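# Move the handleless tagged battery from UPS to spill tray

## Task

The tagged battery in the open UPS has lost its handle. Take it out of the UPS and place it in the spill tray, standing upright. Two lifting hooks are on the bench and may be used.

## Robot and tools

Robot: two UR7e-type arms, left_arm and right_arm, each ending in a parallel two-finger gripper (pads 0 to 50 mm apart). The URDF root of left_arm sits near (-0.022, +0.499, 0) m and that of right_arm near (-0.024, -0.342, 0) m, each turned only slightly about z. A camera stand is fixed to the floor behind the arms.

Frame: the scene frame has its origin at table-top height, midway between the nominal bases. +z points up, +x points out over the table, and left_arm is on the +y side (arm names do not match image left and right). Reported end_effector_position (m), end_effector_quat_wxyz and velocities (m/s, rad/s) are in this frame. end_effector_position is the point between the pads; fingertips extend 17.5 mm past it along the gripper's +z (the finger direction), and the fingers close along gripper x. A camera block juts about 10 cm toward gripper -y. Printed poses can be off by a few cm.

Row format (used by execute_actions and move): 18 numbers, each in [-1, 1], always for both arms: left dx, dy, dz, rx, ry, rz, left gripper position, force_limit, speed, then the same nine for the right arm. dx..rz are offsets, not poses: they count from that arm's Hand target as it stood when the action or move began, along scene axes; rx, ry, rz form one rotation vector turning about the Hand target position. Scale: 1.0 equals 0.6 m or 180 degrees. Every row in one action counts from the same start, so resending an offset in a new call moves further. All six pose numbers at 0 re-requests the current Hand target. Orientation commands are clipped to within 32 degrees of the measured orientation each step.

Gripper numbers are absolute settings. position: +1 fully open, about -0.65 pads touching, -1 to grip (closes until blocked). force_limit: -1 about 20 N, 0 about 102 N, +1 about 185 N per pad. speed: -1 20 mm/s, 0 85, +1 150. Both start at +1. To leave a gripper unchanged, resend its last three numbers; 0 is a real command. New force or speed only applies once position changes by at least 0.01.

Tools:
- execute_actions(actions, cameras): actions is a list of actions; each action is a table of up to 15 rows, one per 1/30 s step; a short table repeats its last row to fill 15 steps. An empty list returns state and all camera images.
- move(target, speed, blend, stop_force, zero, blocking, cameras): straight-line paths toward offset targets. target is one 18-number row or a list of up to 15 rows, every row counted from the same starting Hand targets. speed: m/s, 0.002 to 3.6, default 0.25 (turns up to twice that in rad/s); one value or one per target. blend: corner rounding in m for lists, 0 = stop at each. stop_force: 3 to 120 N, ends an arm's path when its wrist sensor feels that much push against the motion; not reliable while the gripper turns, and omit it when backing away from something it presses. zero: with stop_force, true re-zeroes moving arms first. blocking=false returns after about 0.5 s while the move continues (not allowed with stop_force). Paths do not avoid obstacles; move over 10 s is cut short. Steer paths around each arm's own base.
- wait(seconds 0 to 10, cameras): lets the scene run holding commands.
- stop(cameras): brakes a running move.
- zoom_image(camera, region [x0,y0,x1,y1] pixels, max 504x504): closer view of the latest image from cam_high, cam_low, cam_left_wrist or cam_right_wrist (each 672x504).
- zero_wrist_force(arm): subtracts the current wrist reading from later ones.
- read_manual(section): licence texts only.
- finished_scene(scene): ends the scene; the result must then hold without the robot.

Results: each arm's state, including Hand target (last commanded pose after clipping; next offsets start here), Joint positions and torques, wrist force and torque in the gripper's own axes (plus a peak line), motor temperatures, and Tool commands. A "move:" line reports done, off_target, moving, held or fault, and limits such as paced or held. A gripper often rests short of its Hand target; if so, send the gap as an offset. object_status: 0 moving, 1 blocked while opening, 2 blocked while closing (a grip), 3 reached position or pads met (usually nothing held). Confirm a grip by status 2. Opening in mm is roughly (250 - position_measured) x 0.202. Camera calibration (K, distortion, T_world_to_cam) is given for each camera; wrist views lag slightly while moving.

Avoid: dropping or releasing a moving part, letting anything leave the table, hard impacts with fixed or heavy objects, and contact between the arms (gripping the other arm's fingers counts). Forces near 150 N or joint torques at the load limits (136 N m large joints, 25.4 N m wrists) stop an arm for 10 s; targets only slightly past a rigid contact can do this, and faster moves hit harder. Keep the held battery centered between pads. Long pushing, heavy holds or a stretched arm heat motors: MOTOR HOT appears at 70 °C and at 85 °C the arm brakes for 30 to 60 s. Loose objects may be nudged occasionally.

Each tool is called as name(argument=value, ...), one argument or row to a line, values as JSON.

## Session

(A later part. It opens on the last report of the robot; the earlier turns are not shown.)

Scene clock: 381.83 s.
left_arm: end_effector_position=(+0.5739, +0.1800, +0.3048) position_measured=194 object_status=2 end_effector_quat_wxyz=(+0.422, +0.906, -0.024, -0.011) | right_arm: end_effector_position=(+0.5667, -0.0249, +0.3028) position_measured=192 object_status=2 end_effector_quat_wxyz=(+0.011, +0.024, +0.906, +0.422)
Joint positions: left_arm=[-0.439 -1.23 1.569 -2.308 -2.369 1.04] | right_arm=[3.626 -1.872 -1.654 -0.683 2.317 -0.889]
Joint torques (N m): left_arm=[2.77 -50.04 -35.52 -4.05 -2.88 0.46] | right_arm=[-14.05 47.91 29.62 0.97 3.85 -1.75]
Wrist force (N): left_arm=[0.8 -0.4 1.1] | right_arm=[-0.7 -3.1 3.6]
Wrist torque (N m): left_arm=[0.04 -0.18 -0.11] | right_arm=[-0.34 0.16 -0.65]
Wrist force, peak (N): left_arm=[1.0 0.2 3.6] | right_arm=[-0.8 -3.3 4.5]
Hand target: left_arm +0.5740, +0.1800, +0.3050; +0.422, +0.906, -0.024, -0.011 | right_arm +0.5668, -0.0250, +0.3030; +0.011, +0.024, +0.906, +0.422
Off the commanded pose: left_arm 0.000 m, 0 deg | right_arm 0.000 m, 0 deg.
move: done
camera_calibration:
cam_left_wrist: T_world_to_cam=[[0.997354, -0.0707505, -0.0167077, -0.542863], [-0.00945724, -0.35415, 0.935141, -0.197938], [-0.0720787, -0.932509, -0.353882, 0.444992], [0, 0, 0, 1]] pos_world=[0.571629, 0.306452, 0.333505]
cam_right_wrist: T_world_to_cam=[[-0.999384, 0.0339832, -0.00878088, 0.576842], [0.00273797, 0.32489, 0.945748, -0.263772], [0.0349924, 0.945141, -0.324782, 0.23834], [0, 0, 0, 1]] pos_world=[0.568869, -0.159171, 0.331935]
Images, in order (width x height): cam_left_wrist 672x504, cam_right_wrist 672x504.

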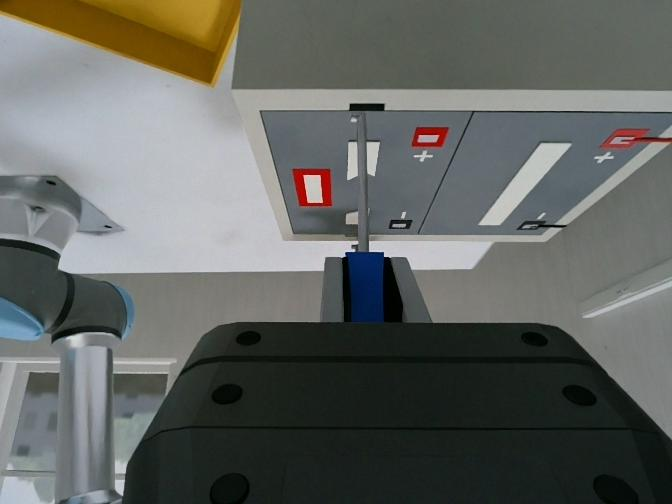

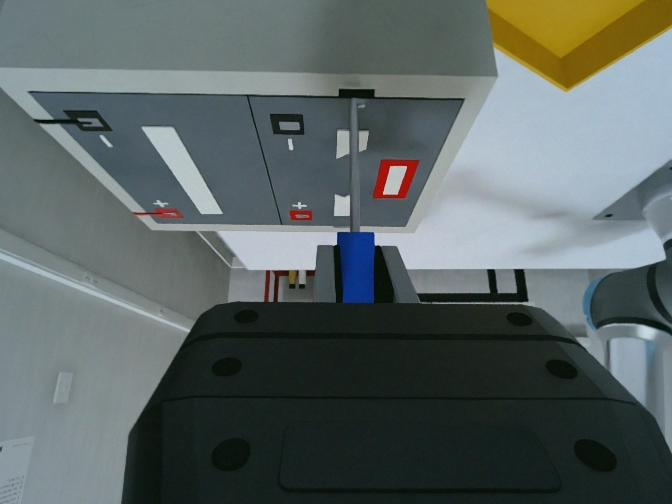

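move(
  target=[0, 0, 0, 0, 0, 0, -1, 0, -0.3, 0, -0.005, 0, 0, 0, 0, -1, 0, -0.3],
  speed=0.05,
)

move(
  target=[0, 0, -0.0267, 0, 0, 0, -1, 0, -0.3, 0, 0, -0.0183, 0, 0, 0, -1, 0, -0.3],
  speed=0.01,
  stop_force=4,
  cameras=["cam_left_wrist", "cam_right_wrist"],
)

zoom_image(
  camera="cam_right_wrist",
  region=[310, 60, 400, 130],
)

zoom_image(
  camera="cam_left_wrist",
  region=[310, 70, 410, 150],
)

Scene clock: 388.30 s.
left_arm: end_effector_position=(+0.5740, +0.1800, +0.3050) position_measured=194 object_status=2 end_effector_quat_wxyz=(+0.422, +0.906, -0.024, -0.011) | right_arm: end_effector_position=(+0.5668, -0.0280, +0.3030) position_measured=192 object_status=2 end_effector_quat_wxyz=(+0.011, +0.024, +0.906, +0.422)
Joint positions: left_arm=[-0.439 -1.23 1.569 -2.309 -2.369 1.039] | right_arm=[3.621 -1.87 -1.656 -0.687 2.32 -0.895]
Joint torques (N m): left_arm=[-5.96 -51.3 -35.5 -5.44 -2.97 -1.61] | right_arm=[-7.14 44.26 17.33 1.73 3.4 -0.75]
Wrist force (N): left_arm=[0.8 -0.2 0.9] | right_arm=[-0.8 -3.0 3.5]
Wrist torque (N m): left_arm=[0.06 -0.19 -0.11] | right_arm=[-0.33 0.17 -0.59]
Wrist force, peak (N): left_arm=[0.9 -0.2 1.3] | right_arm=[-0.8 -3.4 3.7]
Hand target: left_arm +0.5740, +0.1800, +0.3050; +0.422, +0.906, -0.024, -0.011 | right_arm +0.5668, -0.0280, +0.3030; +0.011, +0.024, +0.906, +0.422
Off the commanded pose: left_arm 0.000 m, 0 deg | right_arm 0.000 m, 0 deg.
move: done

Scene clock: 390.57 s.
left_arm: end_effector_position=(+0.5740, +0.1800, +0.2931) position_measured=194 object_status=2 end_effector_quat_wxyz=(+0.422, +0.906, -0.024, -0.011) | right_arm: end_effector_position=(+0.5668, -0.0280, +0.2965) position_measured=192 object_status=2 end_effector_quat_wxyz=(+0.011, +0.024, +0.906, +0.422)
Joint positions: left_arm=[-0.439 -1.22 1.587 -2.337 -2.369 1.039] | right_arm=[3.621 -1.876 -1.666 -0.671 2.32 -0.895]
Joint torques (N m): left_arm=[-5.19 -48.67 -33.23 -1.96 0.52 0.42] | right_arm=[6.85 44.51 30.79 1.11 0.24 1.73]
Wrist force (N): left_arm=[0.5 3.3 -1.9] | right_arm=[-1.3 1.8 -0.1]
Wrist torque (N m): left_arm=[-0.01 -0.18 -0.12] | right_arm=[-0.29 0.10 -0.63]
Wrist force, peak (N): left_arm=[1.4 7.5 -5.5] | right_arm=[-0.9 6.6 -3.4]
Hand target: left_arm +0.5740, +0.1800, +0.2931; +0.422, +0.906, -0.024, -0.011 (not the last commanded pose) | right_arm +0.5668, -0.0280, +0.2965; +0.011, +0.024, +0.906, +0.423 (not the last commanded pose)
Off the commanded pose: left_arm 0.004 m, 0 deg | right_arm 0.004 m, 0 deg.
move: contact (left_arm, right_arm)
camera_calibration:
cam_left_wrist: T_world_to_cam=[[0.99736, -0.0706945, -0.0165734, -0.543123], [-0.00955603, -0.354057, 0.935175, -0.18698], [-0.0719797, -0.932548, -0.353798, 0.440781], [0, 0, 0, 1]] pos_world=[0.571629, 0.306452, 0.321805]
cam_right_wrist: T_world_to_cam=[[-0.999377, 0.034141, -0.00893312, 0.576962], [0.0026342, 0.324593, 0.94585, -0.256733], [0.0351919, 0.945237, -0.324481, 0.238994], [0, 0, 0, 1]] pos_world=[0.568868, -0.162271, 0.325534]
Images, in order (width x height): cam_left_wrist 672x504, cam_right_wrist 672x504.

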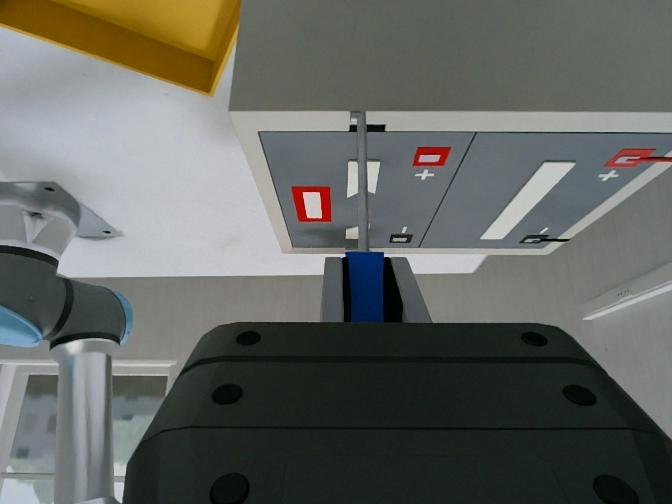

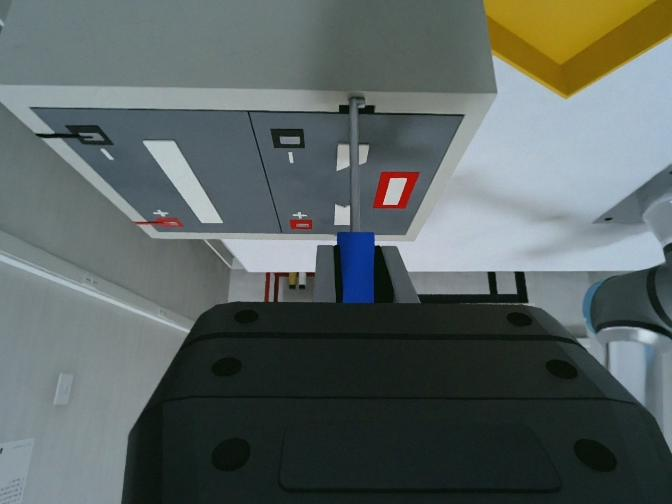

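Scaled by 5.600.

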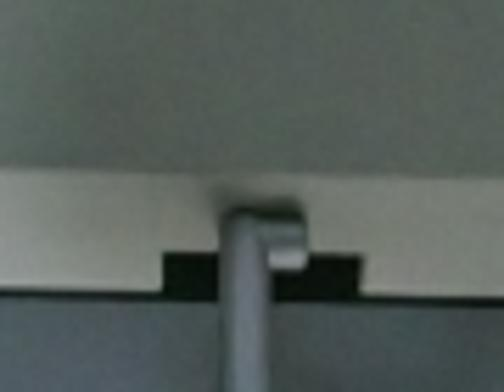

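Scaled by 5.040.

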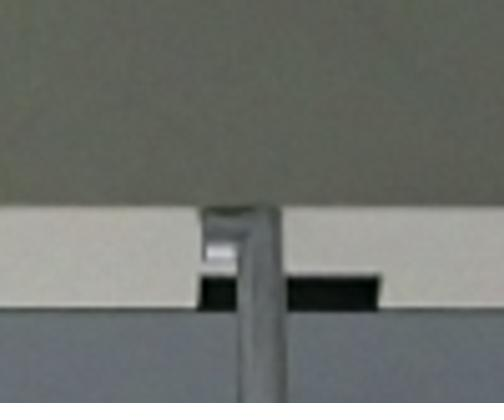

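move(
  target=[
    [0, 0, 0.005, 0, 0, 0, -1, 0, -0.3, 0, 0, 0.005, 0, 0, 0, -1, 0, -0.3],
    [0.0056, -0.0163, 0.005, 0, 0, 0, -1, 0, -0.3, 0.0005, 0.0102, 0.005, 0, 0, 0, -1, 0, -0.3],
  ],
  speed=0.04,
)

move(
  target=[0, 0, -0.0167, 0, 0, 0, -1, 0, -0.3, 0, 0, -0.0167, 0, 0, 0, -1, 0, -0.3],
  speed=0.01,
  stop_force=4,
  cameras=["cam_left_wrist", "cam_right_wrist"],
)

zoom_image(
  camera="cam_right_wrist",
  region=[310, 60, 400, 130],
)

zoom_image(
  camera="cam_left_wrist",
  region=[310, 70, 410, 150],
)

Scene clock: 403.73 s.
left_arm: end_effector_position=(+0.5774, +0.1700, +0.2961) position_measured=194 object_status=2 end_effector_quat_wxyz=(+0.422, +0.906, -0.024, -0.011) end_effector_velocity=(+0.000, +0.001, +0.001) end_effector_angular_velocity=(-0.001, -0.004, -0.002) | right_arm: end_effector_position=(+0.5671, -0.0217, +0.2995) position_measured=192 object_status=2 end_effector_quat_wxyz=(+0.011, +0.024, +0.906, +0.423)
Joint positions: left_arm=[-0.452 -1.209 1.566 -2.339 -2.364 1.023] | right_arm=[3.631 -1.878 -1.656 -0.67 2.315 -0.883]
Joint velocities: left_arm=[0.002 -0.002 0.002 -0.001 -0.001 0.005] | right_arm=[within noise]
Joint torques (N m): left_arm=[8.31 -50.58 -13.46 -2.26 -2.15 1.96] | right_arm=[-7.5 34.58 24.51 4.11 0.77 -1.23]
Wrist force (N): left_arm=[0.8 0.0 1.2] | right_arm=[-0.7 -3.2 3.5]
Wrist torque (N m): left_arm=[0.10 -0.19 0.08] | right_arm=[-0.36 0.15 -0.68]
Wrist force, peak (N): left_arm=[0.6 3.7 -2.2] | right_arm=[-0.7 -3.3 3.8]
Hand target: left_arm +0.5773, +0.1702, +0.2961; +0.422, +0.906, -0.024, -0.011 | right_arm +0.5671, -0.0219, +0.2995; +0.011, +0.024, +0.906, +0.423
Off the commanded pose: left_arm 0.000 m, 0 deg | right_arm 0.000 m, 0 deg.
move: done

Scene clock: 405.37 s.
left_arm: end_effector_position=(+0.5773, +0.1702, +0.2860) position_measured=194 object_status=2 end_effector_quat_wxyz=(+0.422, +0.906, -0.024, -0.011) | right_arm: end_effector_position=(+0.5671, -0.0219, +0.2893) position_measured=192 object_status=2 end_effector_quat_wxyz=(+0.011, +0.024, +0.906, +0.422)
Joint positions: left_arm=[-0.451 -1.201 1.582 -2.363 -2.364 1.023] | right_arm=[3.631 -1.887 -1.672 -0.646 2.315 -0.884]
Joint torques (N m): left_arm=[8.35 -46.59 -30.97 -1.85 -2.68 0.82] | right_arm=[-13.65 40.37 31.98 1.1 3.8 -1.08]
Wrist force (N): left_arm=[0.6 -0.1 1.2] | right_arm=[-0.4 -3.1 3.8]
Wrist torque (N m): left_arm=[0.07 -0.15 0.01] | right_arm=[-0.35 0.10 -0.66]
Wrist force, peak (N): left_arm=[0.8 0.0 1.3] | right_arm=[-0.6 -3.5 3.7]
Hand target: left_arm +0.5773, +0.1702, +0.2861; +0.422, +0.906, -0.024, -0.011 | right_arm +0.5671, -0.0219, +0.2894; +0.011, +0.024, +0.906, +0.423
Off the commanded pose: left_arm 0.000 m, 0 deg | right_arm 0.000 m, 0 deg.
move: done
camera_calibration:
cam_left_wrist: T_world_to_cam=[[0.997354, -0.0707542, -0.0167012, -0.547262], [-0.00945782, -0.354062, 0.935174, -0.183832], [-0.0720807, -0.932542, -0.353794, 0.429429], [0, 0, 0, 1]] pos_world=[0.575029, 0.296652, 0.314705]
cam_right_wrist: T_world_to_cam=[[-0.999377, 0.0341402, -0.00893306, 0.57699], [0.0026373, 0.324682, 0.945819, -0.251976], [0.0351909, 0.945207, -0.32457, 0.230939], [0, 0, 0, 1]] pos_world=[0.569168, -0.156171, 0.318434]
Images, in order (width x height): cam_left_wrist 672x504, cam_right_wrist 672x504.

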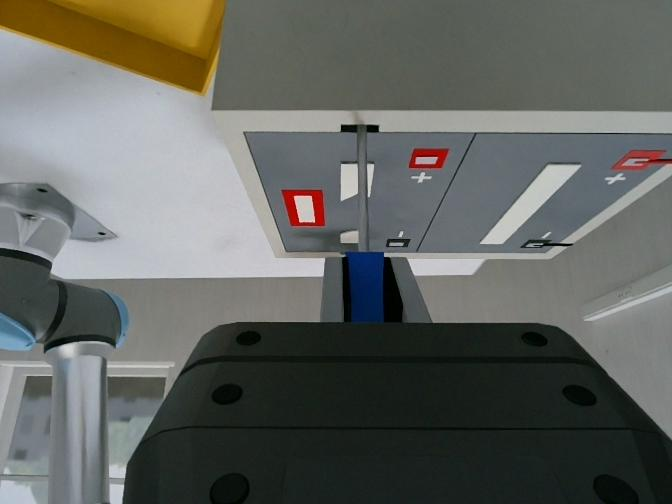

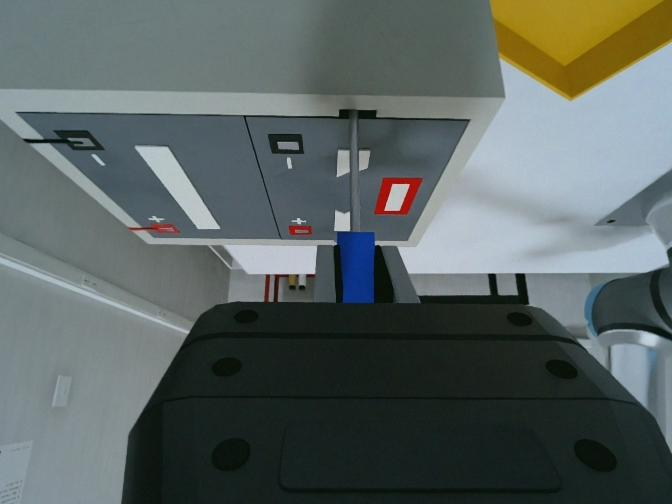

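Scaled by 5.600.

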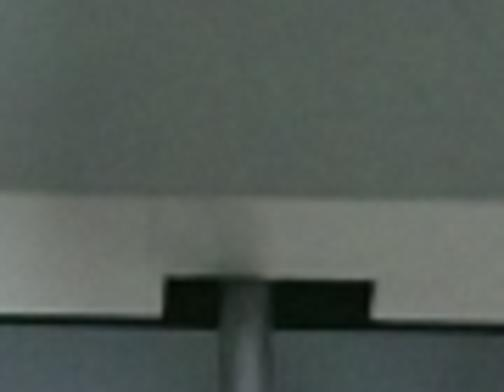

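Scaled by 5.040.

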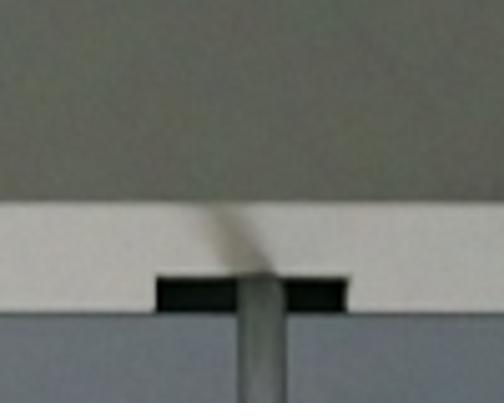

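move(
  target=[0, 0, -0.0875, 0, 0, 0, -1, 0, -0.3, 0, 0, -0.0875, 0, 0, 0, -1, 0, -0.3],
  speed=0.02,
  stop_force=5,
  cameras=["cam_left_wrist", "cam_right_wrist"],
)

Scene clock: 410.13 s.
left_arm: end_effector_position=(+0.5773, +0.1702, +0.2561) position_measured=194 object_status=2 end_effector_quat_wxyz=(+0.422, +0.906, -0.024, -0.011) | right_arm: end_effector_position=(+0.5671, -0.0219, +0.2596) position_measured=192 object_status=2 end_effector_quat_wxyz=(+0.011, +0.024, +0.906, +0.422)
Joint positions: left_arm=[-0.451 -1.172 1.624 -2.434 -2.364 1.023] | right_arm=[3.631 -1.918 -1.713 -0.574 2.315 -0.884]
Joint torques (N m): left_arm=[6.48 -48.74 -32 -4.9 0.49 1.69] | right_arm=[-6.72 46.86 32.05 6.64 -0.67 -0.56]
Wrist force (N): left_arm=[-0.2 4.1 -2.4] | right_arm=[-0.3 -1.4 2.5]
Wrist torque (N m): left_arm=[-0.03 -0.17 -0.05] | right_arm=[-0.30 0.21 -0.62]
Wrist force, peak (N): left_arm=[0.2 12.9 -10.4] | right_arm=[-0.2 12.2 -7.4]
Hand target: left_arm +0.5773, +0.1702, +0.2561; +0.422, +0.906, -0.024, -0.011 (not the last commanded pose) | right_arm +0.5671, -0.0219, +0.2596; +0.011, +0.024, +0.906, +0.422 (not the last commanded pose)
Off the commanded pose: left_arm 0.023 m, 0 deg | right_arm 0.023 m, 0 deg.
move: contact (left_arm, right_arm)
camera_calibration:
cam_left_wrist: T_world_to_cam=[[0.997359, -0.0707301, -0.0164789, -0.547835], [-0.00965004, -0.353963, 0.93521, -0.1558], [-0.0719804, -0.932581, -0.353711, 0.418781], [0, 0, 0, 1]] pos_world=[0.575029, 0.296652, 0.284805]
cam_right_wrist: T_world_to_cam=[[-0.999377, 0.0341402, -0.00893306, 0.576725], [0.0026373, 0.324682, 0.945819, -0.223886], [0.0351909, 0.945207, -0.32457, 0.221299], [0, 0, 0, 1]] pos_world=[0.569168, -0.156171, 0.288734]
Images, in order (width x height): cam_left_wrist 672x504, cam_right_wrist 672x504.

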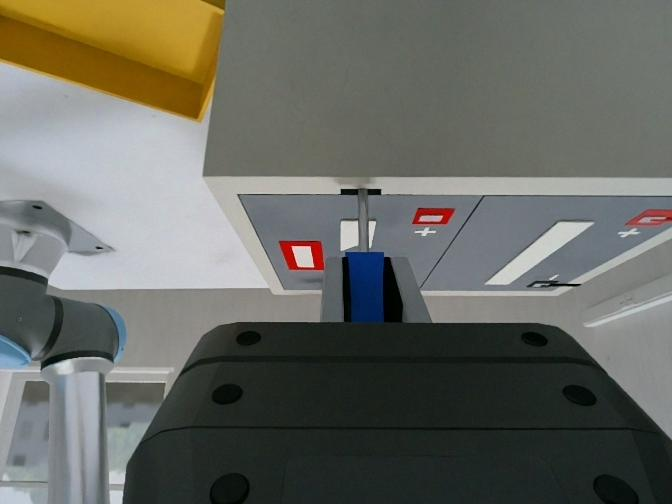

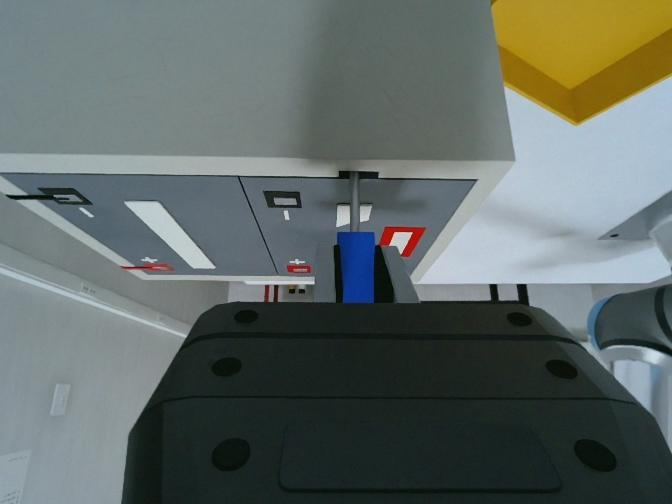

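move(
  target=[
    [0, 0, 0.0017, 0, 0, 0, -1, 0, -0.3, 0, 0, 0.0017, 0, 0, 0, -1, 0, -0.3],
    [-0.0047, -0.0002, 0.0017, 0, 0, 0.0556, -1, 0, -0.3, -0.0047, 0.0007, 0.0017, 0, 0, -0.0556, -1, 0, -0.3],
    [-0.0092, -0.0012, 0.0017, 0, 0, 0.1111, -1, 0, -0.3, -0.0092, 0.0022, 0.0017, 0, 0, -0.1111, -1, 0, -0.3],
  ],
  speed=[0.02, 0.1, 0.1],
  blend=[0, 0.0005, 0],
  cameras=["cam_right_wrist"],
)

Scene clock: 426.40 s.
left_arm: end_effector_position=(+0.5717, +0.1694, +0.2572) position_measured=194 object_status=2 end_effector_quat_wxyz=(+0.418, +0.896, +0.133, +0.063) | right_arm: end_effector_position=(+0.5615, -0.0205, +0.2607) position_measured=192 object_status=2 end_effector_quat_wxyz=(+0.084, +0.180, +0.888, +0.414)
Joint positions: left_arm=[-0.523 -1.262 1.822 -2.835 -2.137 0.564] | right_arm=[3.72 -1.829 -1.892 -0.231 2.051 -0.453]
Joint torques (N m): left_arm=[9.96 -26.83 -33.95 -2.5 -1.73 0.66] | right_arm=[-14.3 20.79 32.54 1.24 2.85 -1.09]
Wrist force (N): left_arm=[0.7 0.0 1.4] | right_arm=[-0.7 -2.8 3.7]
Wrist torque (N m): left_arm=[0.04 -0.22 -0.10] | right_arm=[-0.32 0.18 -0.62]
Wrist force, peak (N): left_arm=[0.1 4.4 -2.8] | right_arm=[-0.8 -3.2 3.9]
Hand target: left_arm +0.5718, +0.1695, +0.2571; +0.418, +0.896, +0.133, +0.063 | right_arm +0.5616, -0.0206, +0.2606; +0.084, +0.181, +0.888, +0.414
Off the commanded pose: left_arm 0.000 m, 0 deg | right_arm 0.000 m, 0 deg.
move: done
camera_calibration:
cam_right_wrist: T_world_to_cam=[[-0.927532, 0.373632, -0.00911269, 0.537729], [0.113252, 0.304215, 0.945847, -0.287828], [0.356171, 0.876272, -0.324484, 0.0388053], [0, 0, 0, 1]] pos_world=[0.517537, -0.147355, 0.289734]
Images, in order (width x height): cam_right_wrist 672x504.

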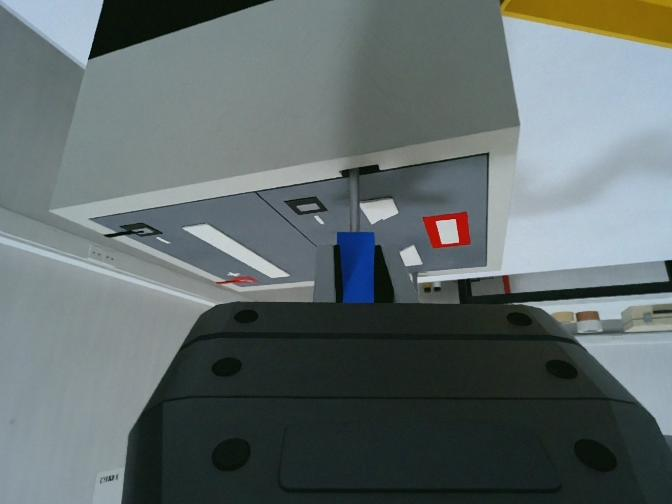

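move(
  target=[
    [-0.0043, -0.0017, 0, 0, 0, 0.0556, -1, 0, -0.3, -0.004, 0.0022, 0, 0, 0, -0.0556, -1, 0, -0.3],
    [-0.0082, -0.0042, 0, 0, 0, 0.1111, -1, 0, -0.3, -0.0077, 0.005, 0, 0, 0, -0.1111, -1, 0, -0.3],
  ],
  speed=0.1,
  blend=[0.0005, 0],
)

move(
  target=[
    [-0.0035, -0.0031, 0, 0, 0, 0.0556, -1, 0, -0.3, -0.0031, 0.0035, 0, 0, 0, -0.0556, -1, 0, -0.3],
    [-0.0063, -0.0068, 0, 0, 0, 0.1111, -1, 0, -0.3, -0.0057, 0.0073, 0, 0, 0, -0.1111, -1, 0, -0.3],
  ],
  speed=0.1,
  blend=[0.0005, 0],
  cameras=["cam_left_wrist", "cam_right_wrist", "cam_high"],
)

Scene clock: 433.27 s.
left_arm: end_effector_position=(+0.5668, +0.1669, +0.2572) position_measured=194 object_status=2 end_effector_quat_wxyz=(+0.401, +0.860, +0.287, +0.134) | right_arm: end_effector_position=(+0.5569, -0.0175, +0.2607) position_measured=192 object_status=2 end_effector_quat_wxyz=(+0.155, +0.332, +0.843, +0.393)
Joint positions: left_arm=[-0.649 -1.34 1.959 -3.039 -1.8 0.198] | right_arm=[3.861 -1.756 -2.01 -0.08 1.691 -0.102]
Joint torques (N m): left_arm=[9.33 -23.3 -31.95 -2 -0.6 1.01] | right_arm=[-14.94 16.56 32.16 1.02 1.78 -1.18]
Wrist force (N): left_arm=[0.1 0.5 1.1] | right_arm=[-0.2 -2.7 3.3]
Wrist torque (N m): left_arm=[0.04 -0.21 -0.13] | right_arm=[-0.36 0.10 -0.61]
Wrist force, peak (N): left_arm=[0.7 -0.5 1.8] | right_arm=[-1.2 -3.6 3.4]
Hand target: left_arm +0.5669, +0.1670, +0.2571; +0.401, +0.860, +0.287, +0.134 | right_arm +0.5570, -0.0176, +0.2606; +0.155, +0.332, +0.843, +0.393
Off the commanded pose: left_arm 0.000 m, 0 deg | right_arm 0.000 m, 0 deg.
move: done

Scene clock: 435.43 s.
left_arm: end_effector_position=(+0.5630, +0.1629, +0.2571) position_measured=194 object_status=2 end_effector_quat_wxyz=(+0.371, +0.797, +0.432, +0.202) | right_arm: end_effector_position=(+0.5534, -0.0131, +0.2606) position_measured=192 object_status=2 end_effector_quat_wxyz=(+0.221, +0.473, +0.773, +0.360)
Joint positions: left_arm=[-0.807 -1.389 2.023 -3.067 -1.413 -0.133] | right_arm=[4.025 -1.718 -2.05 -0.104 1.301 0.234]
Joint torques (N m): left_arm=[12.2 -27.25 -23.58 -5.13 0.9 0.94] | right_arm=[-16.25 29.75 28.72 7.15 1.25 -1.12]
Wrist force (N): left_arm=[-4.2 4.4 4.7] | right_arm=[0.3 -2.8 4.2]
Wrist torque (N m): left_arm=[0.01 -0.23 -0.01] | right_arm=[-0.34 0.26 -0.55]
Wrist force, peak (N): left_arm=[-5.6 2.9 6.2] | right_arm=[0.2 -2.9 4.3]
Hand target: left_arm +0.5631, +0.1629, +0.2571; +0.371, +0.797, +0.432, +0.202 | right_arm +0.5535, -0.0132, +0.2606; +0.221, +0.473, +0.773, +0.360
Off the commanded pose: left_arm 0.000 m, 0 deg | right_arm 0.000 m, 0 deg.
move: done
camera_calibration:
cam_left_wrist: T_world_to_cam=[[0.56021, 0.828187, -0.0164707, -0.434313], [0.301812, -0.185557, 0.935135, -0.362212], [0.77141, -0.528843, -0.353908, -0.129297], [0, 0, 0, 1]] pos_world=[0.452367, 0.224104, 0.285805]
cam_right_wrist: T_world_to_cam=[[-0.470458, 0.882376, -0.00907154, 0.281219], [0.282471, 0.160329, 0.945783, -0.384548], [0.83599, 0.442389, -0.324673, -0.235976], [0, 0, 0, 1]] pos_world=[0.438199, -0.0820936, 0.289635]
Images, in order (width x height): cam_high 672x504, cam_left_wrist 672x504, cam_right_wrist 672x504.

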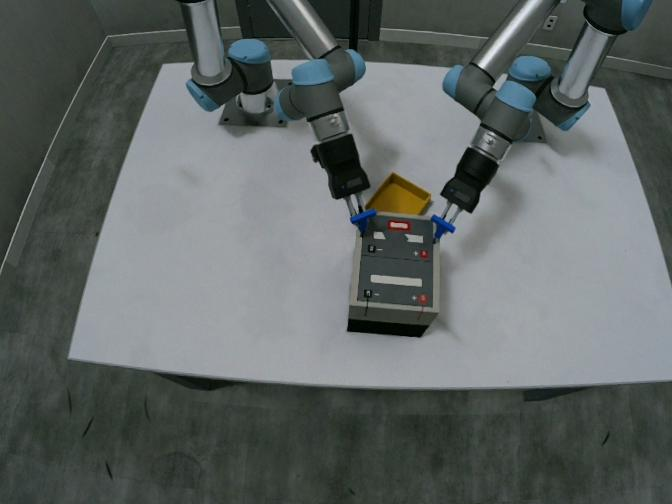

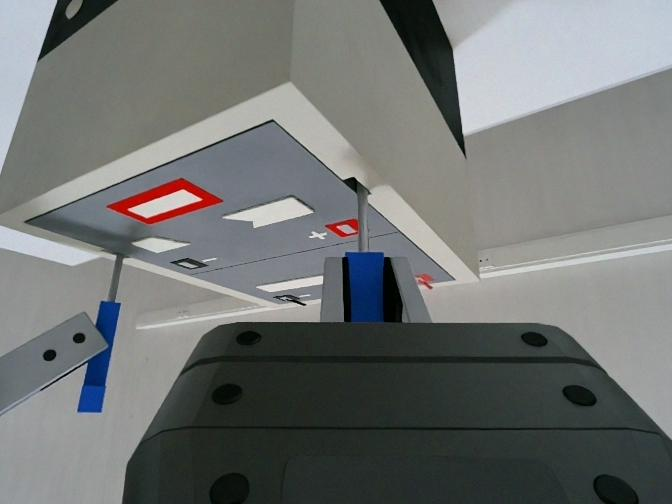

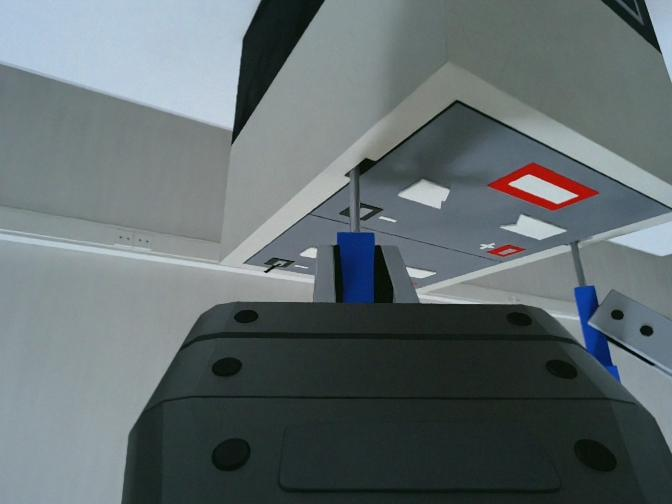

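move(
  target=[-0.0022, -0.0047, 0, 0, 0, 0.0556, -1, 0, -0.3, -0.0015, 0.0043, 0, 0, 0, -0.0556, -1, 0, -0.3],
  speed=0.05,
)

Scene clock: 444.90 s.
left_arm: end_effector_position=(+0.5617, +0.1600, +0.2571) position_measured=194 object_status=2 end_effector_quat_wxyz=(+0.352, +0.756, +0.500, +0.233) | right_arm: end_effector_position=(+0.5526, -0.0105, +0.2606) position_measured=192 object_status=2 end_effector_quat_wxyz=(+0.252, +0.539, +0.729, +0.340) end_effector_velocity=(+0.000, +0.000, +0.000) end_effector_angular_velocity=(+0.001, +0.001, +0.005)
Joint positions: left_arm=[-0.885 -1.395 2.022 -3.015 -1.225 -0.306] | right_arm=[4.099 -1.718 -2.037 -0.182 1.121 0.417]
Joint velocities: left_arm=[within noise] | right_arm=[-0.001 0 0 0.002 0.006 -0.005]
Joint torques (N m): left_arm=[11.31 -39.93 -26.11 -4.73 0.06 1.54] | right_arm=[-12.9 18.23 23.43 6.72 0.83 -1.77]
Wrist force (N): left_arm=[-4.1 4.8 2.4] | right_arm=[0.3 -2.2 4.2]
Wrist torque (N m): left_arm=[-0.04 -0.26 0.01] | right_arm=[-0.29 0.18 -0.62]
Wrist force, peak (N): left_arm=[-8.0 3.7 3.7] | right_arm=[1.3 -3.0 4.5]
Hand target: left_arm +0.5618, +0.1601, +0.2571; +0.352, +0.756, +0.500, +0.233 | right_arm +0.5526, -0.0106, +0.2606; +0.252, +0.539, +0.729, +0.340
Off the commanded pose: left_arm 0.000 m, 0 deg | right_arm 0.000 m, 0 deg.
move: done

move(
  target=[0, -0.0015, 0, 0, 0, 0, -1, 0, -0.3, 0, 0, 0, 0, 0, 0, -1, 0, -0.3],
  speed=0.02,
)

Scene clock: 449.13 s.
left_arm: end_effector_position=(+0.5618, +0.1592, +0.2571) position_measured=194 object_status=2 end_effector_quat_wxyz=(+0.352, +0.756, +0.500, +0.233) | right_arm: end_effector_position=(+0.5526, -0.0106, +0.2606) position_measured=192 object_status=2 end_effector_quat_wxyz=(+0.252, +0.539, +0.729, +0.340)
Joint positions: left_arm=[-0.886 -1.394 2.021 -3.015 -1.224 -0.307] | right_arm=[4.098 -1.718 -2.037 -0.182 1.121 0.417]
Joint torques (N m): left_arm=[-7.75 -22.04 -31.64 -2.43 1.59 -1.66] | right_arm=[-16.35 32.59 12.73 6.88 -2.67 -1.93]
Wrist force (N): left_arm=[0.8 -0.2 1.0] | right_arm=[1.6 -2.9 4.2]
Wrist torque (N m): left_arm=[0.07 -0.20 0.12] | right_arm=[-0.33 0.26 -0.57]
Wrist force, peak (N): left_arm=[-5.7 3.0 3.5] | right_arm=[1.5 -3.2 4.6]
Hand target: left_arm +0.5618, +0.1592, +0.2571; +0.352, +0.756, +0.500, +0.233 | right_arm +0.5526, -0.0106, +0.2606; +0.252, +0.539, +0.729, +0.340
Off the commanded pose: left_arm 0.000 m, 0 deg | right_arm 0.000 m, 0 deg.
move: done

move(
  target=[0, -0.005, 0, 0, 0, 0, -1, 0, -0.3, 0, 0.005, 0, 0, 0, 0, -1, 0, -0.3],
  speed=0.005,
  stop_force=4,
)

Scene clock: 452.77 s.
left_arm: end_effector_position=(+0.5618, +0.1566, +0.2571) position_measured=194 object_status=2 end_effector_quat_wxyz=(+0.352, +0.756, +0.500, +0.233) | right_arm: end_effector_position=(+0.5526, -0.0079, +0.2606) position_measured=192 object_status=2 end_effector_quat_wxyz=(+0.252, +0.539, +0.729, +0.340)
Joint positions: left_arm=[-0.889 -1.391 2.017 -3.013 -1.221 -0.31] | right_arm=[4.102 -1.721 -2.033 -0.184 1.118 0.42]
Joint torques (N m): left_arm=[6.63 -41.65 -12.11 -6.54 -0.63 1.59] | right_arm=[-13.32 39.17 12.99 7.19 1.77 -1.58]
Wrist force (N): left_arm=[3.8 -1.0 0.8] | right_arm=[-1.1 -3.0 3.4]
Wrist torque (N m): left_arm=[0.11 -0.06 0.17] | right_arm=[-0.28 0.06 -0.73]
Wrist force, peak (N): left_arm=[5.5 0.6 -0.6] | right_arm=[1.8 -3.0 4.2]
Hand target: left_arm +0.5618, +0.1566, +0.2571; +0.352, +0.756, +0.500, +0.233 | right_arm +0.5526, -0.0079, +0.2606; +0.252, +0.539, +0.729, +0.340
Off the commanded pose: left_arm 0.000 m, 0 deg | right_arm 0.000 m, 0 deg.
move: contact (left_arm, right_arm)

move(
  target=[0, 0, 0.0083, 0, 0, 0, -1, 0, -0.3, 0, 0, 0.0083, 0, 0, 0, -1, 0, -0.3],
  speed=0.01,
  stop_force=30,
)

Scene clock: 456.60 s.
left_arm: end_effector_position=(+0.5618, +0.1566, +0.2622) position_measured=194 object_status=2 end_effector_quat_wxyz=(+0.352, +0.756, +0.500, +0.233) | right_arm: end_effector_position=(+0.5526, -0.0079, +0.2657) position_measured=192 object_status=2 end_effector_quat_wxyz=(+0.252, +0.539, +0.729, +0.340)
Joint positions: left_arm=[-0.889 -1.399 2.011 -2.999 -1.221 -0.31] | right_arm=[4.102 -1.713 -2.026 -0.198 1.118 0.42]
Joint torques (N m): left_arm=[6.52 -21.22 -17.53 -6.47 1.02 1.31] | right_arm=[-13.1 17.44 17.08 7.24 1.27 -1.2]
Wrist force (N): left_arm=[2.7 -0.9 0.9] | right_arm=[-1.4 -3.0 3.6]
Wrist torque (N m): left_arm=[0.12 -0.05 0.20] | right_arm=[-0.28 0.07 -0.75]
Wrist force, peak (N): left_arm=[3.7 -1.7 1.4] | right_arm=[-1.4 -3.3 4.0]
Hand target: left_arm +0.5618, +0.1566, +0.2621; +0.352, +0.756, +0.500, +0.233 | right_arm +0.5526, -0.0079, +0.2656; +0.252, +0.539, +0.729, +0.340
Off the commanded pose: left_arm 0.000 m, 0 deg | right_arm 0.000 m, 0 deg.
move: done

move(
  target=[0, 0, 0.0333, 0, 0, 0, -1, 0, -0.3, 0, 0, 0.0333, 0, 0, 0, -1, 0, -0.3],
  speed=0.01,
  stop_force=10,
)

Scene clock: 460.03 s.
left_arm: end_effector_position=(+0.5618, +0.1566, +0.2701) position_measured=194 object_status=2 end_effector_quat_wxyz=(+0.352, +0.756, +0.500, +0.233) | right_arm: end_effector_position=(+0.5526, -0.0079, +0.2726) position_measured=192 object_status=2 end_effector_quat_wxyz=(+0.252, +0.539, +0.729, +0.340)
Joint positions: left_arm=[-0.889 -1.411 2 -2.977 -1.221 -0.31] | right_arm=[4.102 -1.703 -2.017 -0.218 1.118 0.42]
Joint torques (N m): left_arm=[6.58 -27.57 -17.95 -8.48 1 0.24] | right_arm=[-11.03 21.88 19.63 8.71 -3.7 -0.07]
Wrist force (N): left_arm=[2.6 -8.7 8.0] | right_arm=[-1.9 -11.8 9.8]
Wrist torque (N m): left_arm=[0.31 -0.03 0.21] | right_arm=[-0.43 0.10 -0.78]
Wrist force, peak (N): left_arm=[2.9 -12.1 10.7] | right_arm=[-1.1 -16.9 13.5]
Hand target: left_arm +0.5618, +0.1566, +0.2701; +0.352, +0.756, +0.500, +0.233 (not the last commanded pose) | right_arm +0.5526, -0.0079, +0.2726; +0.252, +0.539, +0.729, +0.340 (not the last commanded pose)
Off the commanded pose: left_arm 0.012 m, 0 deg | right_arm 0.013 m, 0 deg.
move: contact (left_arm, right_arm)

move(
  target=[0, 0, 0.0333, 0, 0, 0, -1, 0, -0.3, 0, 0, 0.0333, 0, 0, 0, -1, 0, -0.3],
  speed=0.02,
  cameras=["cam_high", "cam_low", "cam_left_wrist", "cam_right_wrist"],
)

Scene clock: 463.30 s.
left_arm: end_effector_position=(+0.5618, +0.1566, +0.2903) position_measured=194 object_status=2 end_effector_quat_wxyz=(+0.352, +0.756, +0.500, +0.233) | right_arm: end_effector_position=(+0.5526, -0.0079, +0.2928) position_measured=192 object_status=2 end_effector_quat_wxyz=(+0.252, +0.539, +0.729, +0.340)
Joint positions: left_arm=[-0.889 -1.438 1.972 -2.922 -1.221 -0.31] | right_arm=[4.102 -1.676 -1.988 -0.274 1.118 0.42]
Joint torques (N m): left_arm=[6.39 -33.06 -28.34 -11.22 1.06 1.28] | right_arm=[-10.44 29.99 29.87 11.45 -3.23 -1.16]
Wrist force (N): left_arm=[1.7 -14.5 12.9] | right_arm=[-1.6 -20.4 15.3]
Wrist torque (N m): left_arm=[0.34 -0.12 0.17] | right_arm=[-0.54 0.05 -0.79]
Wrist force, peak (N): left_arm=[0.7 -15.0 13.2] | right_arm=[-0.4 -21.2 16.7]
Hand target: left_arm +0.5618, +0.1566, +0.2901; +0.352, +0.756, +0.500, +0.233 | right_arm +0.5526, -0.0079, +0.2926; +0.252, +0.539, +0.729, +0.340
Off the commanded pose: left_arm 0.000 m, 0 deg | right_arm 0.000 m, 0 deg.
move: done
camera_calibration:
cam_left_wrist: T_world_to_cam=[[0.407539, 0.91304, -0.0164056, -0.355414], [0.329358, -0.130207, 0.935184, -0.418218], [0.851725, -0.386528, -0.353782, -0.187332], [0, 0, 0, 1]] pos_world=[0.442144, 0.197643, 0.319005]
cam_right_wrist: T_world_to_cam=[[-0.309643, 0.95081, -0.00904579, 0.188187], [0.306013, 0.108655, 0.945807, -0.429079], [0.900265, 0.290095, -0.324605, -0.263994], [0, 0, 0, 1]] pos_world=[0.42724, -0.055725, 0.321834]

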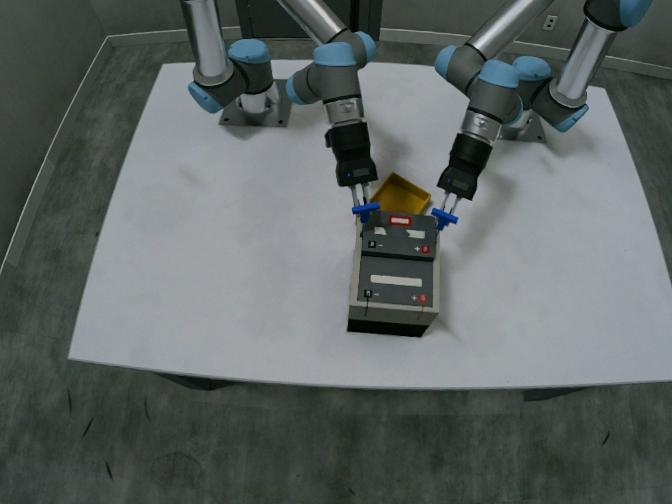

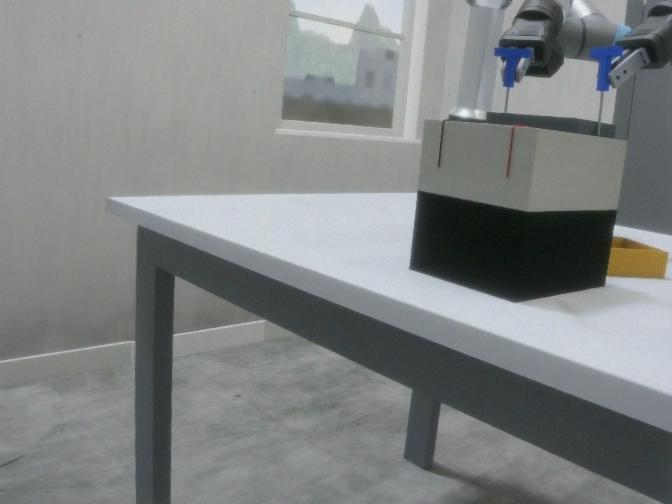

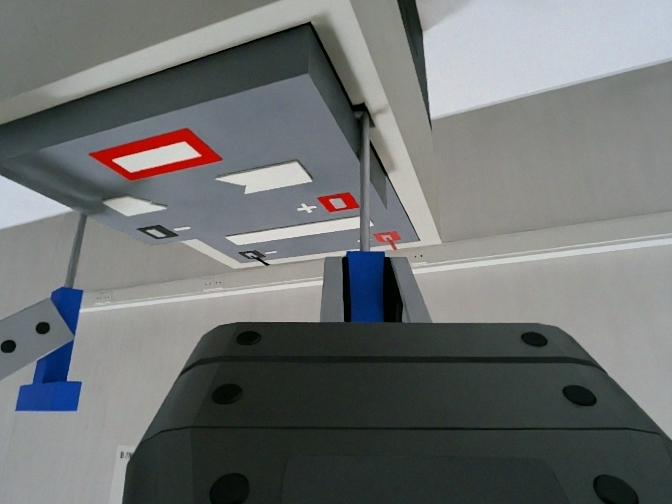

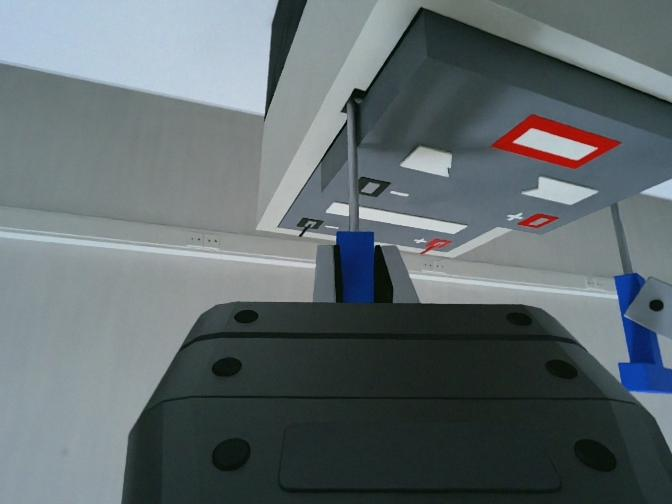

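move(
  target=[0, 0, 0.175, 0, 0, 0, -1, 0, -0.3, 0, 0, 0.175, 0, 0, 0, -1, 0, -0.3],
  speed=0.06,
  cameras=["cam_high", "cam_low", "cam_left_wrist", "cam_right_wrist"],
)

Scene clock: 468.43 s.
left_arm: end_effector_position=(+0.5618, +0.1566, +0.3953) position_measured=194 object_status=2 end_effector_quat_wxyz=(+0.352, +0.756, +0.500, +0.233) | right_arm: end_effector_position=(+0.5526, -0.0079, +0.3978) position_measured=192 object_status=2 end_effector_quat_wxyz=(+0.252, +0.539, +0.729, +0.340)
Joint positions: left_arm=[-0.889 -1.538 1.791 -2.641 -1.221 -0.31] | right_arm=[4.102 -1.579 -1.802 -0.557 1.118 0.42]
Joint torques (N m): left_arm=[5.7 -29.46 -26.51 -11.18 2.01 -1.26] | right_arm=[-9.23 25.69 29.07 11.92 -2.2 1.14]
Wrist force (N): left_arm=[1.2 -14.4 12.6] | right_arm=[-1.4 -20.4 15.3]
Wrist torque (N m): left_arm=[0.35 -0.06 0.15] | right_arm=[-0.50 0.01 -0.77]
Wrist force, peak (N): left_arm=[1.1 -17.3 15.3] | right_arm=[-1.4 -22.8 17.4]
Hand target: left_arm +0.5618, +0.1566, +0.3951; +0.352, +0.756, +0.500, +0.233 | right_arm +0.5526, -0.0079, +0.3976; +0.252, +0.539, +0.729, +0.340
Off the commanded pose: left_arm 0.000 m, 0 deg | right_arm 0.000 m, 0 deg.
move: done
camera_calibration:
cam_left_wrist: T_world_to_cam=[[0.407605, 0.91301, -0.0164835, -0.353774], [0.329206, -0.130086, 0.935254, -0.516292], [0.851752, -0.386641, -0.353592, -0.150251], [0, 0, 0, 1]] pos_world=[0.442143, 0.197743, 0.423906]
cam_right_wrist: T_world_to_cam=[[-0.30971, 0.950788, -0.00905425, 0.189232], [0.305881, 0.108645, 0.94585, -0.52831], [0.900287, 0.290169, -0.324476, -0.229852], [0, 0, 0, 1]] pos_world=[0.42714, -0.0558253, 0.426834]

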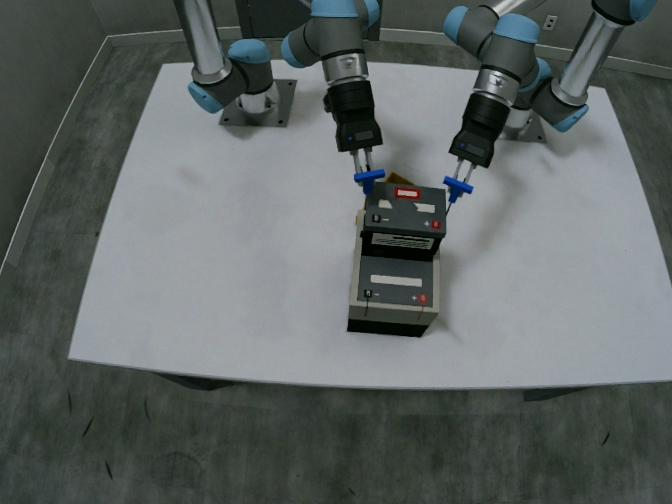

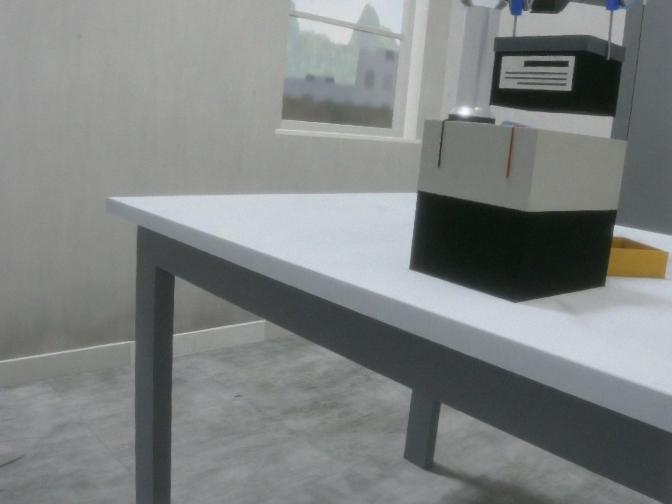

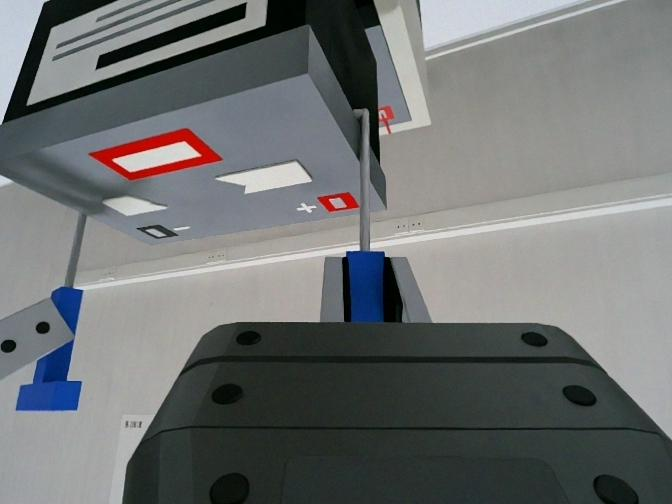

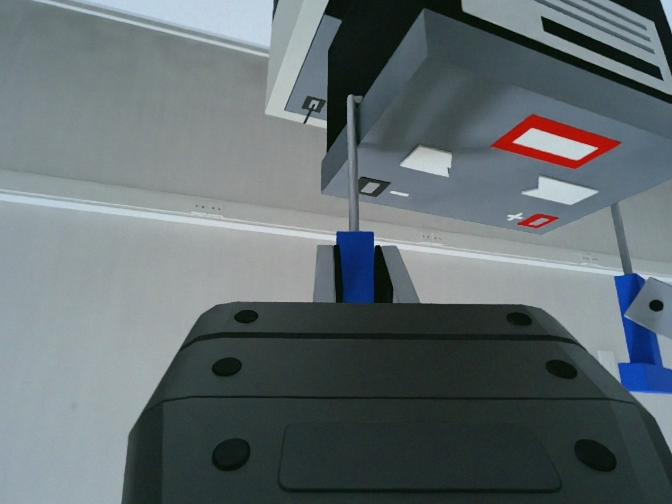

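zoom_image(
  camera="cam_high",
  region=[335, 150, 475, 260],
)

zoom_image(
  camera="cam_low",
  region=[480, 20, 672, 290],
)

Scaled by 3.600.

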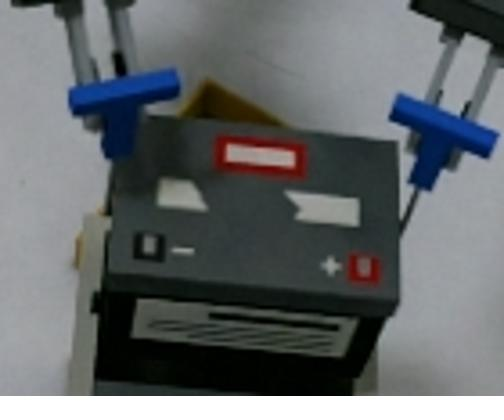

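Scaled by 1.867.

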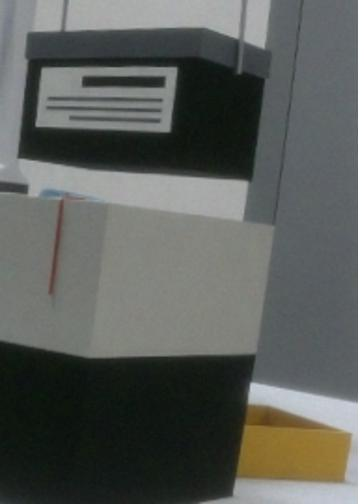

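move(
  target=[
    [-0.0376, -0.0003, 0, 0, 0, 0.02778, -1, 0, -0.3, -0.01417, 0.00075, 0, 0, 0, 0.02778, -1, 0, -0.3],
    [-0.07493, -0.00108, 0, 0, 0, 0.05556, -1, 0, -0.3, -0.0282, 0.00203, 0, 0, 0, 0.05556, -1, 0, -0.3],
    [-0.11197, -0.0029, 0, 0, 0, 0.08333, -1, 0, -0.3, -0.04217, 0.00437, 0, 0, 0, 0.08333, -1, 0, -0.3],
    [-0.14858, -0.00563, 0, 0, 0, 0.11111, -1, 0, -0.3, -0.05618, 0.00772, 0, 0, 0, 0.11111, -1, 0, -0.3],
  ],
  speed=0.08,
  blend=[0.003, 0.003, 0.003, 0],
  cameras=["cam_high"],
)

Scene clock: 502.47 s.
left_arm: end_effector_position=(+0.4726, +0.1532, +0.3952) position_measured=194 object_status=2 end_effector_quat_wxyz=(+0.306, +0.658, +0.623, +0.291) | right_arm: end_effector_position=(+0.5190, -0.0034, +0.3977) position_measured=192 object_status=2 end_effector_quat_wxyz=(+0.189, +0.404, +0.811, +0.378)
Joint positions: left_arm=[-1.174 -1.679 1.86 -2.25 -0.821 -0.897] | right_arm=[4.022 -1.517 -1.878 -0.452 1.434 0.115]
Joint torques (N m): left_arm=[7.24 -20.52 -38.9 -8.5 3.34 -0.48] | right_arm=[15.27 25.85 44.27 7.69 -2.14 2.1]
Wrist force (N): left_arm=[2.8 -14.1 11.8] | right_arm=[-2.5 -20.5 15.1]
Wrist torque (N m): left_arm=[0.42 -0.02 0.05] | right_arm=[-0.58 -0.01 -0.82]
Wrist force, peak (N): left_arm=[2.0 -14.9 12.5] | right_arm=[-1.4 -20.8 16.0]
Hand target: left_arm +0.4726, +0.1532, +0.3951; +0.306, +0.658, +0.624, +0.291 | right_arm +0.5189, -0.0033, +0.3976; +0.189, +0.404, +0.811, +0.378
Off the commanded pose: left_arm 0.000 m, 0 deg | right_arm 0.000 m, 0 deg.
move: done
Images, in order (width x height): cam_high 672x504.

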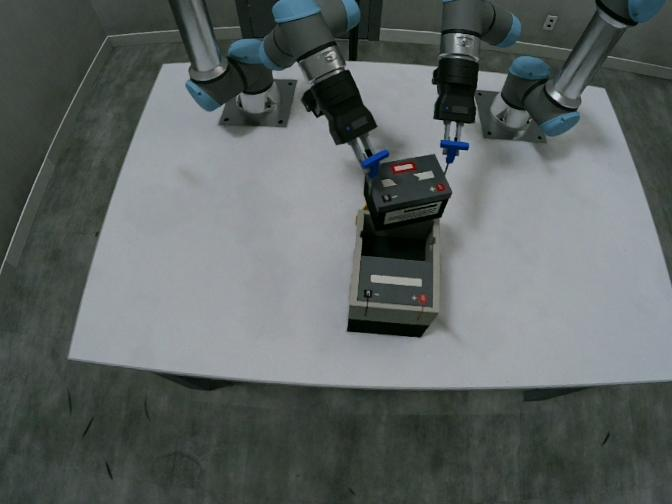

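move(
  target=[
    [-0.03613, -0.00367, 0, 0, 0, 0.02778, -1, 0, -0.3, -0.01415, 0.00438, 0, 0, 0, 0.02778, -1, 0, -0.3],
    [-0.07168, -0.00822, 0, 0, 0, 0.05556, -1, 0, -0.3, -0.0285, 0.00978, 0, 0, 0, 0.05556, -1, 0, -0.3],
    [-0.10658, -0.01355, 0, 0, 0, 0.08333, -1, 0, -0.3, -0.04317, 0.01617, 0, 0, 0, 0.08333, -1, 0, -0.3],
    [-0.14078, -0.01968, 0, 0, 0, 0.11111, -1, 0, -0.3, -0.05822, 0.02353, 0, 0, 0, 0.11111, -1, 0, -0.3],
  ],
  speed=0.08,
  blend=[0.003, 0.003, 0.003, 0],
)

Scene clock: 509.80 s.
left_arm: end_effector_position=(+0.3881, +0.1413, +0.3951) position_measured=194 object_status=2 end_effector_quat_wxyz=(+0.251, +0.540, +0.728, +0.340) | right_arm: end_effector_position=(+0.4841, +0.0107, +0.3976) position_measured=192 object_status=2 end_effector_quat_wxyz=(+0.120, +0.257, +0.869, +0.405)
Joint positions: left_arm=[-1.395 -1.664 1.696 -1.489 -0.704 -1.719] | right_arm=[3.94 -1.512 -1.882 -0.462 1.763 -0.164]
Joint torques (N m): left_arm=[7.83 -40.24 -23.01 -5.39 6.94 -0.74] | right_arm=[14.03 26.79 39.31 11.96 -0.5 2.17]
Wrist force (N): left_arm=[2.3 -14.3 12.0] | right_arm=[-2.2 -20.5 15.0]
Wrist torque (N m): left_arm=[0.40 0.03 0.05] | right_arm=[-0.58 -0.05 -0.81]
Wrist force, peak (N): left_arm=[3.2 -14.0 13.0] | right_arm=[-2.0 -21.2 15.2]
Hand target: left_arm +0.3882, +0.1414, +0.3951; +0.251, +0.540, +0.728, +0.340 | right_arm +0.4840, +0.0108, +0.3976; +0.120, +0.257, +0.869, +0.405
Off the commanded pose: left_arm 0.000 m, 0 deg | right_arm 0.000 m, 0 deg.
move: done


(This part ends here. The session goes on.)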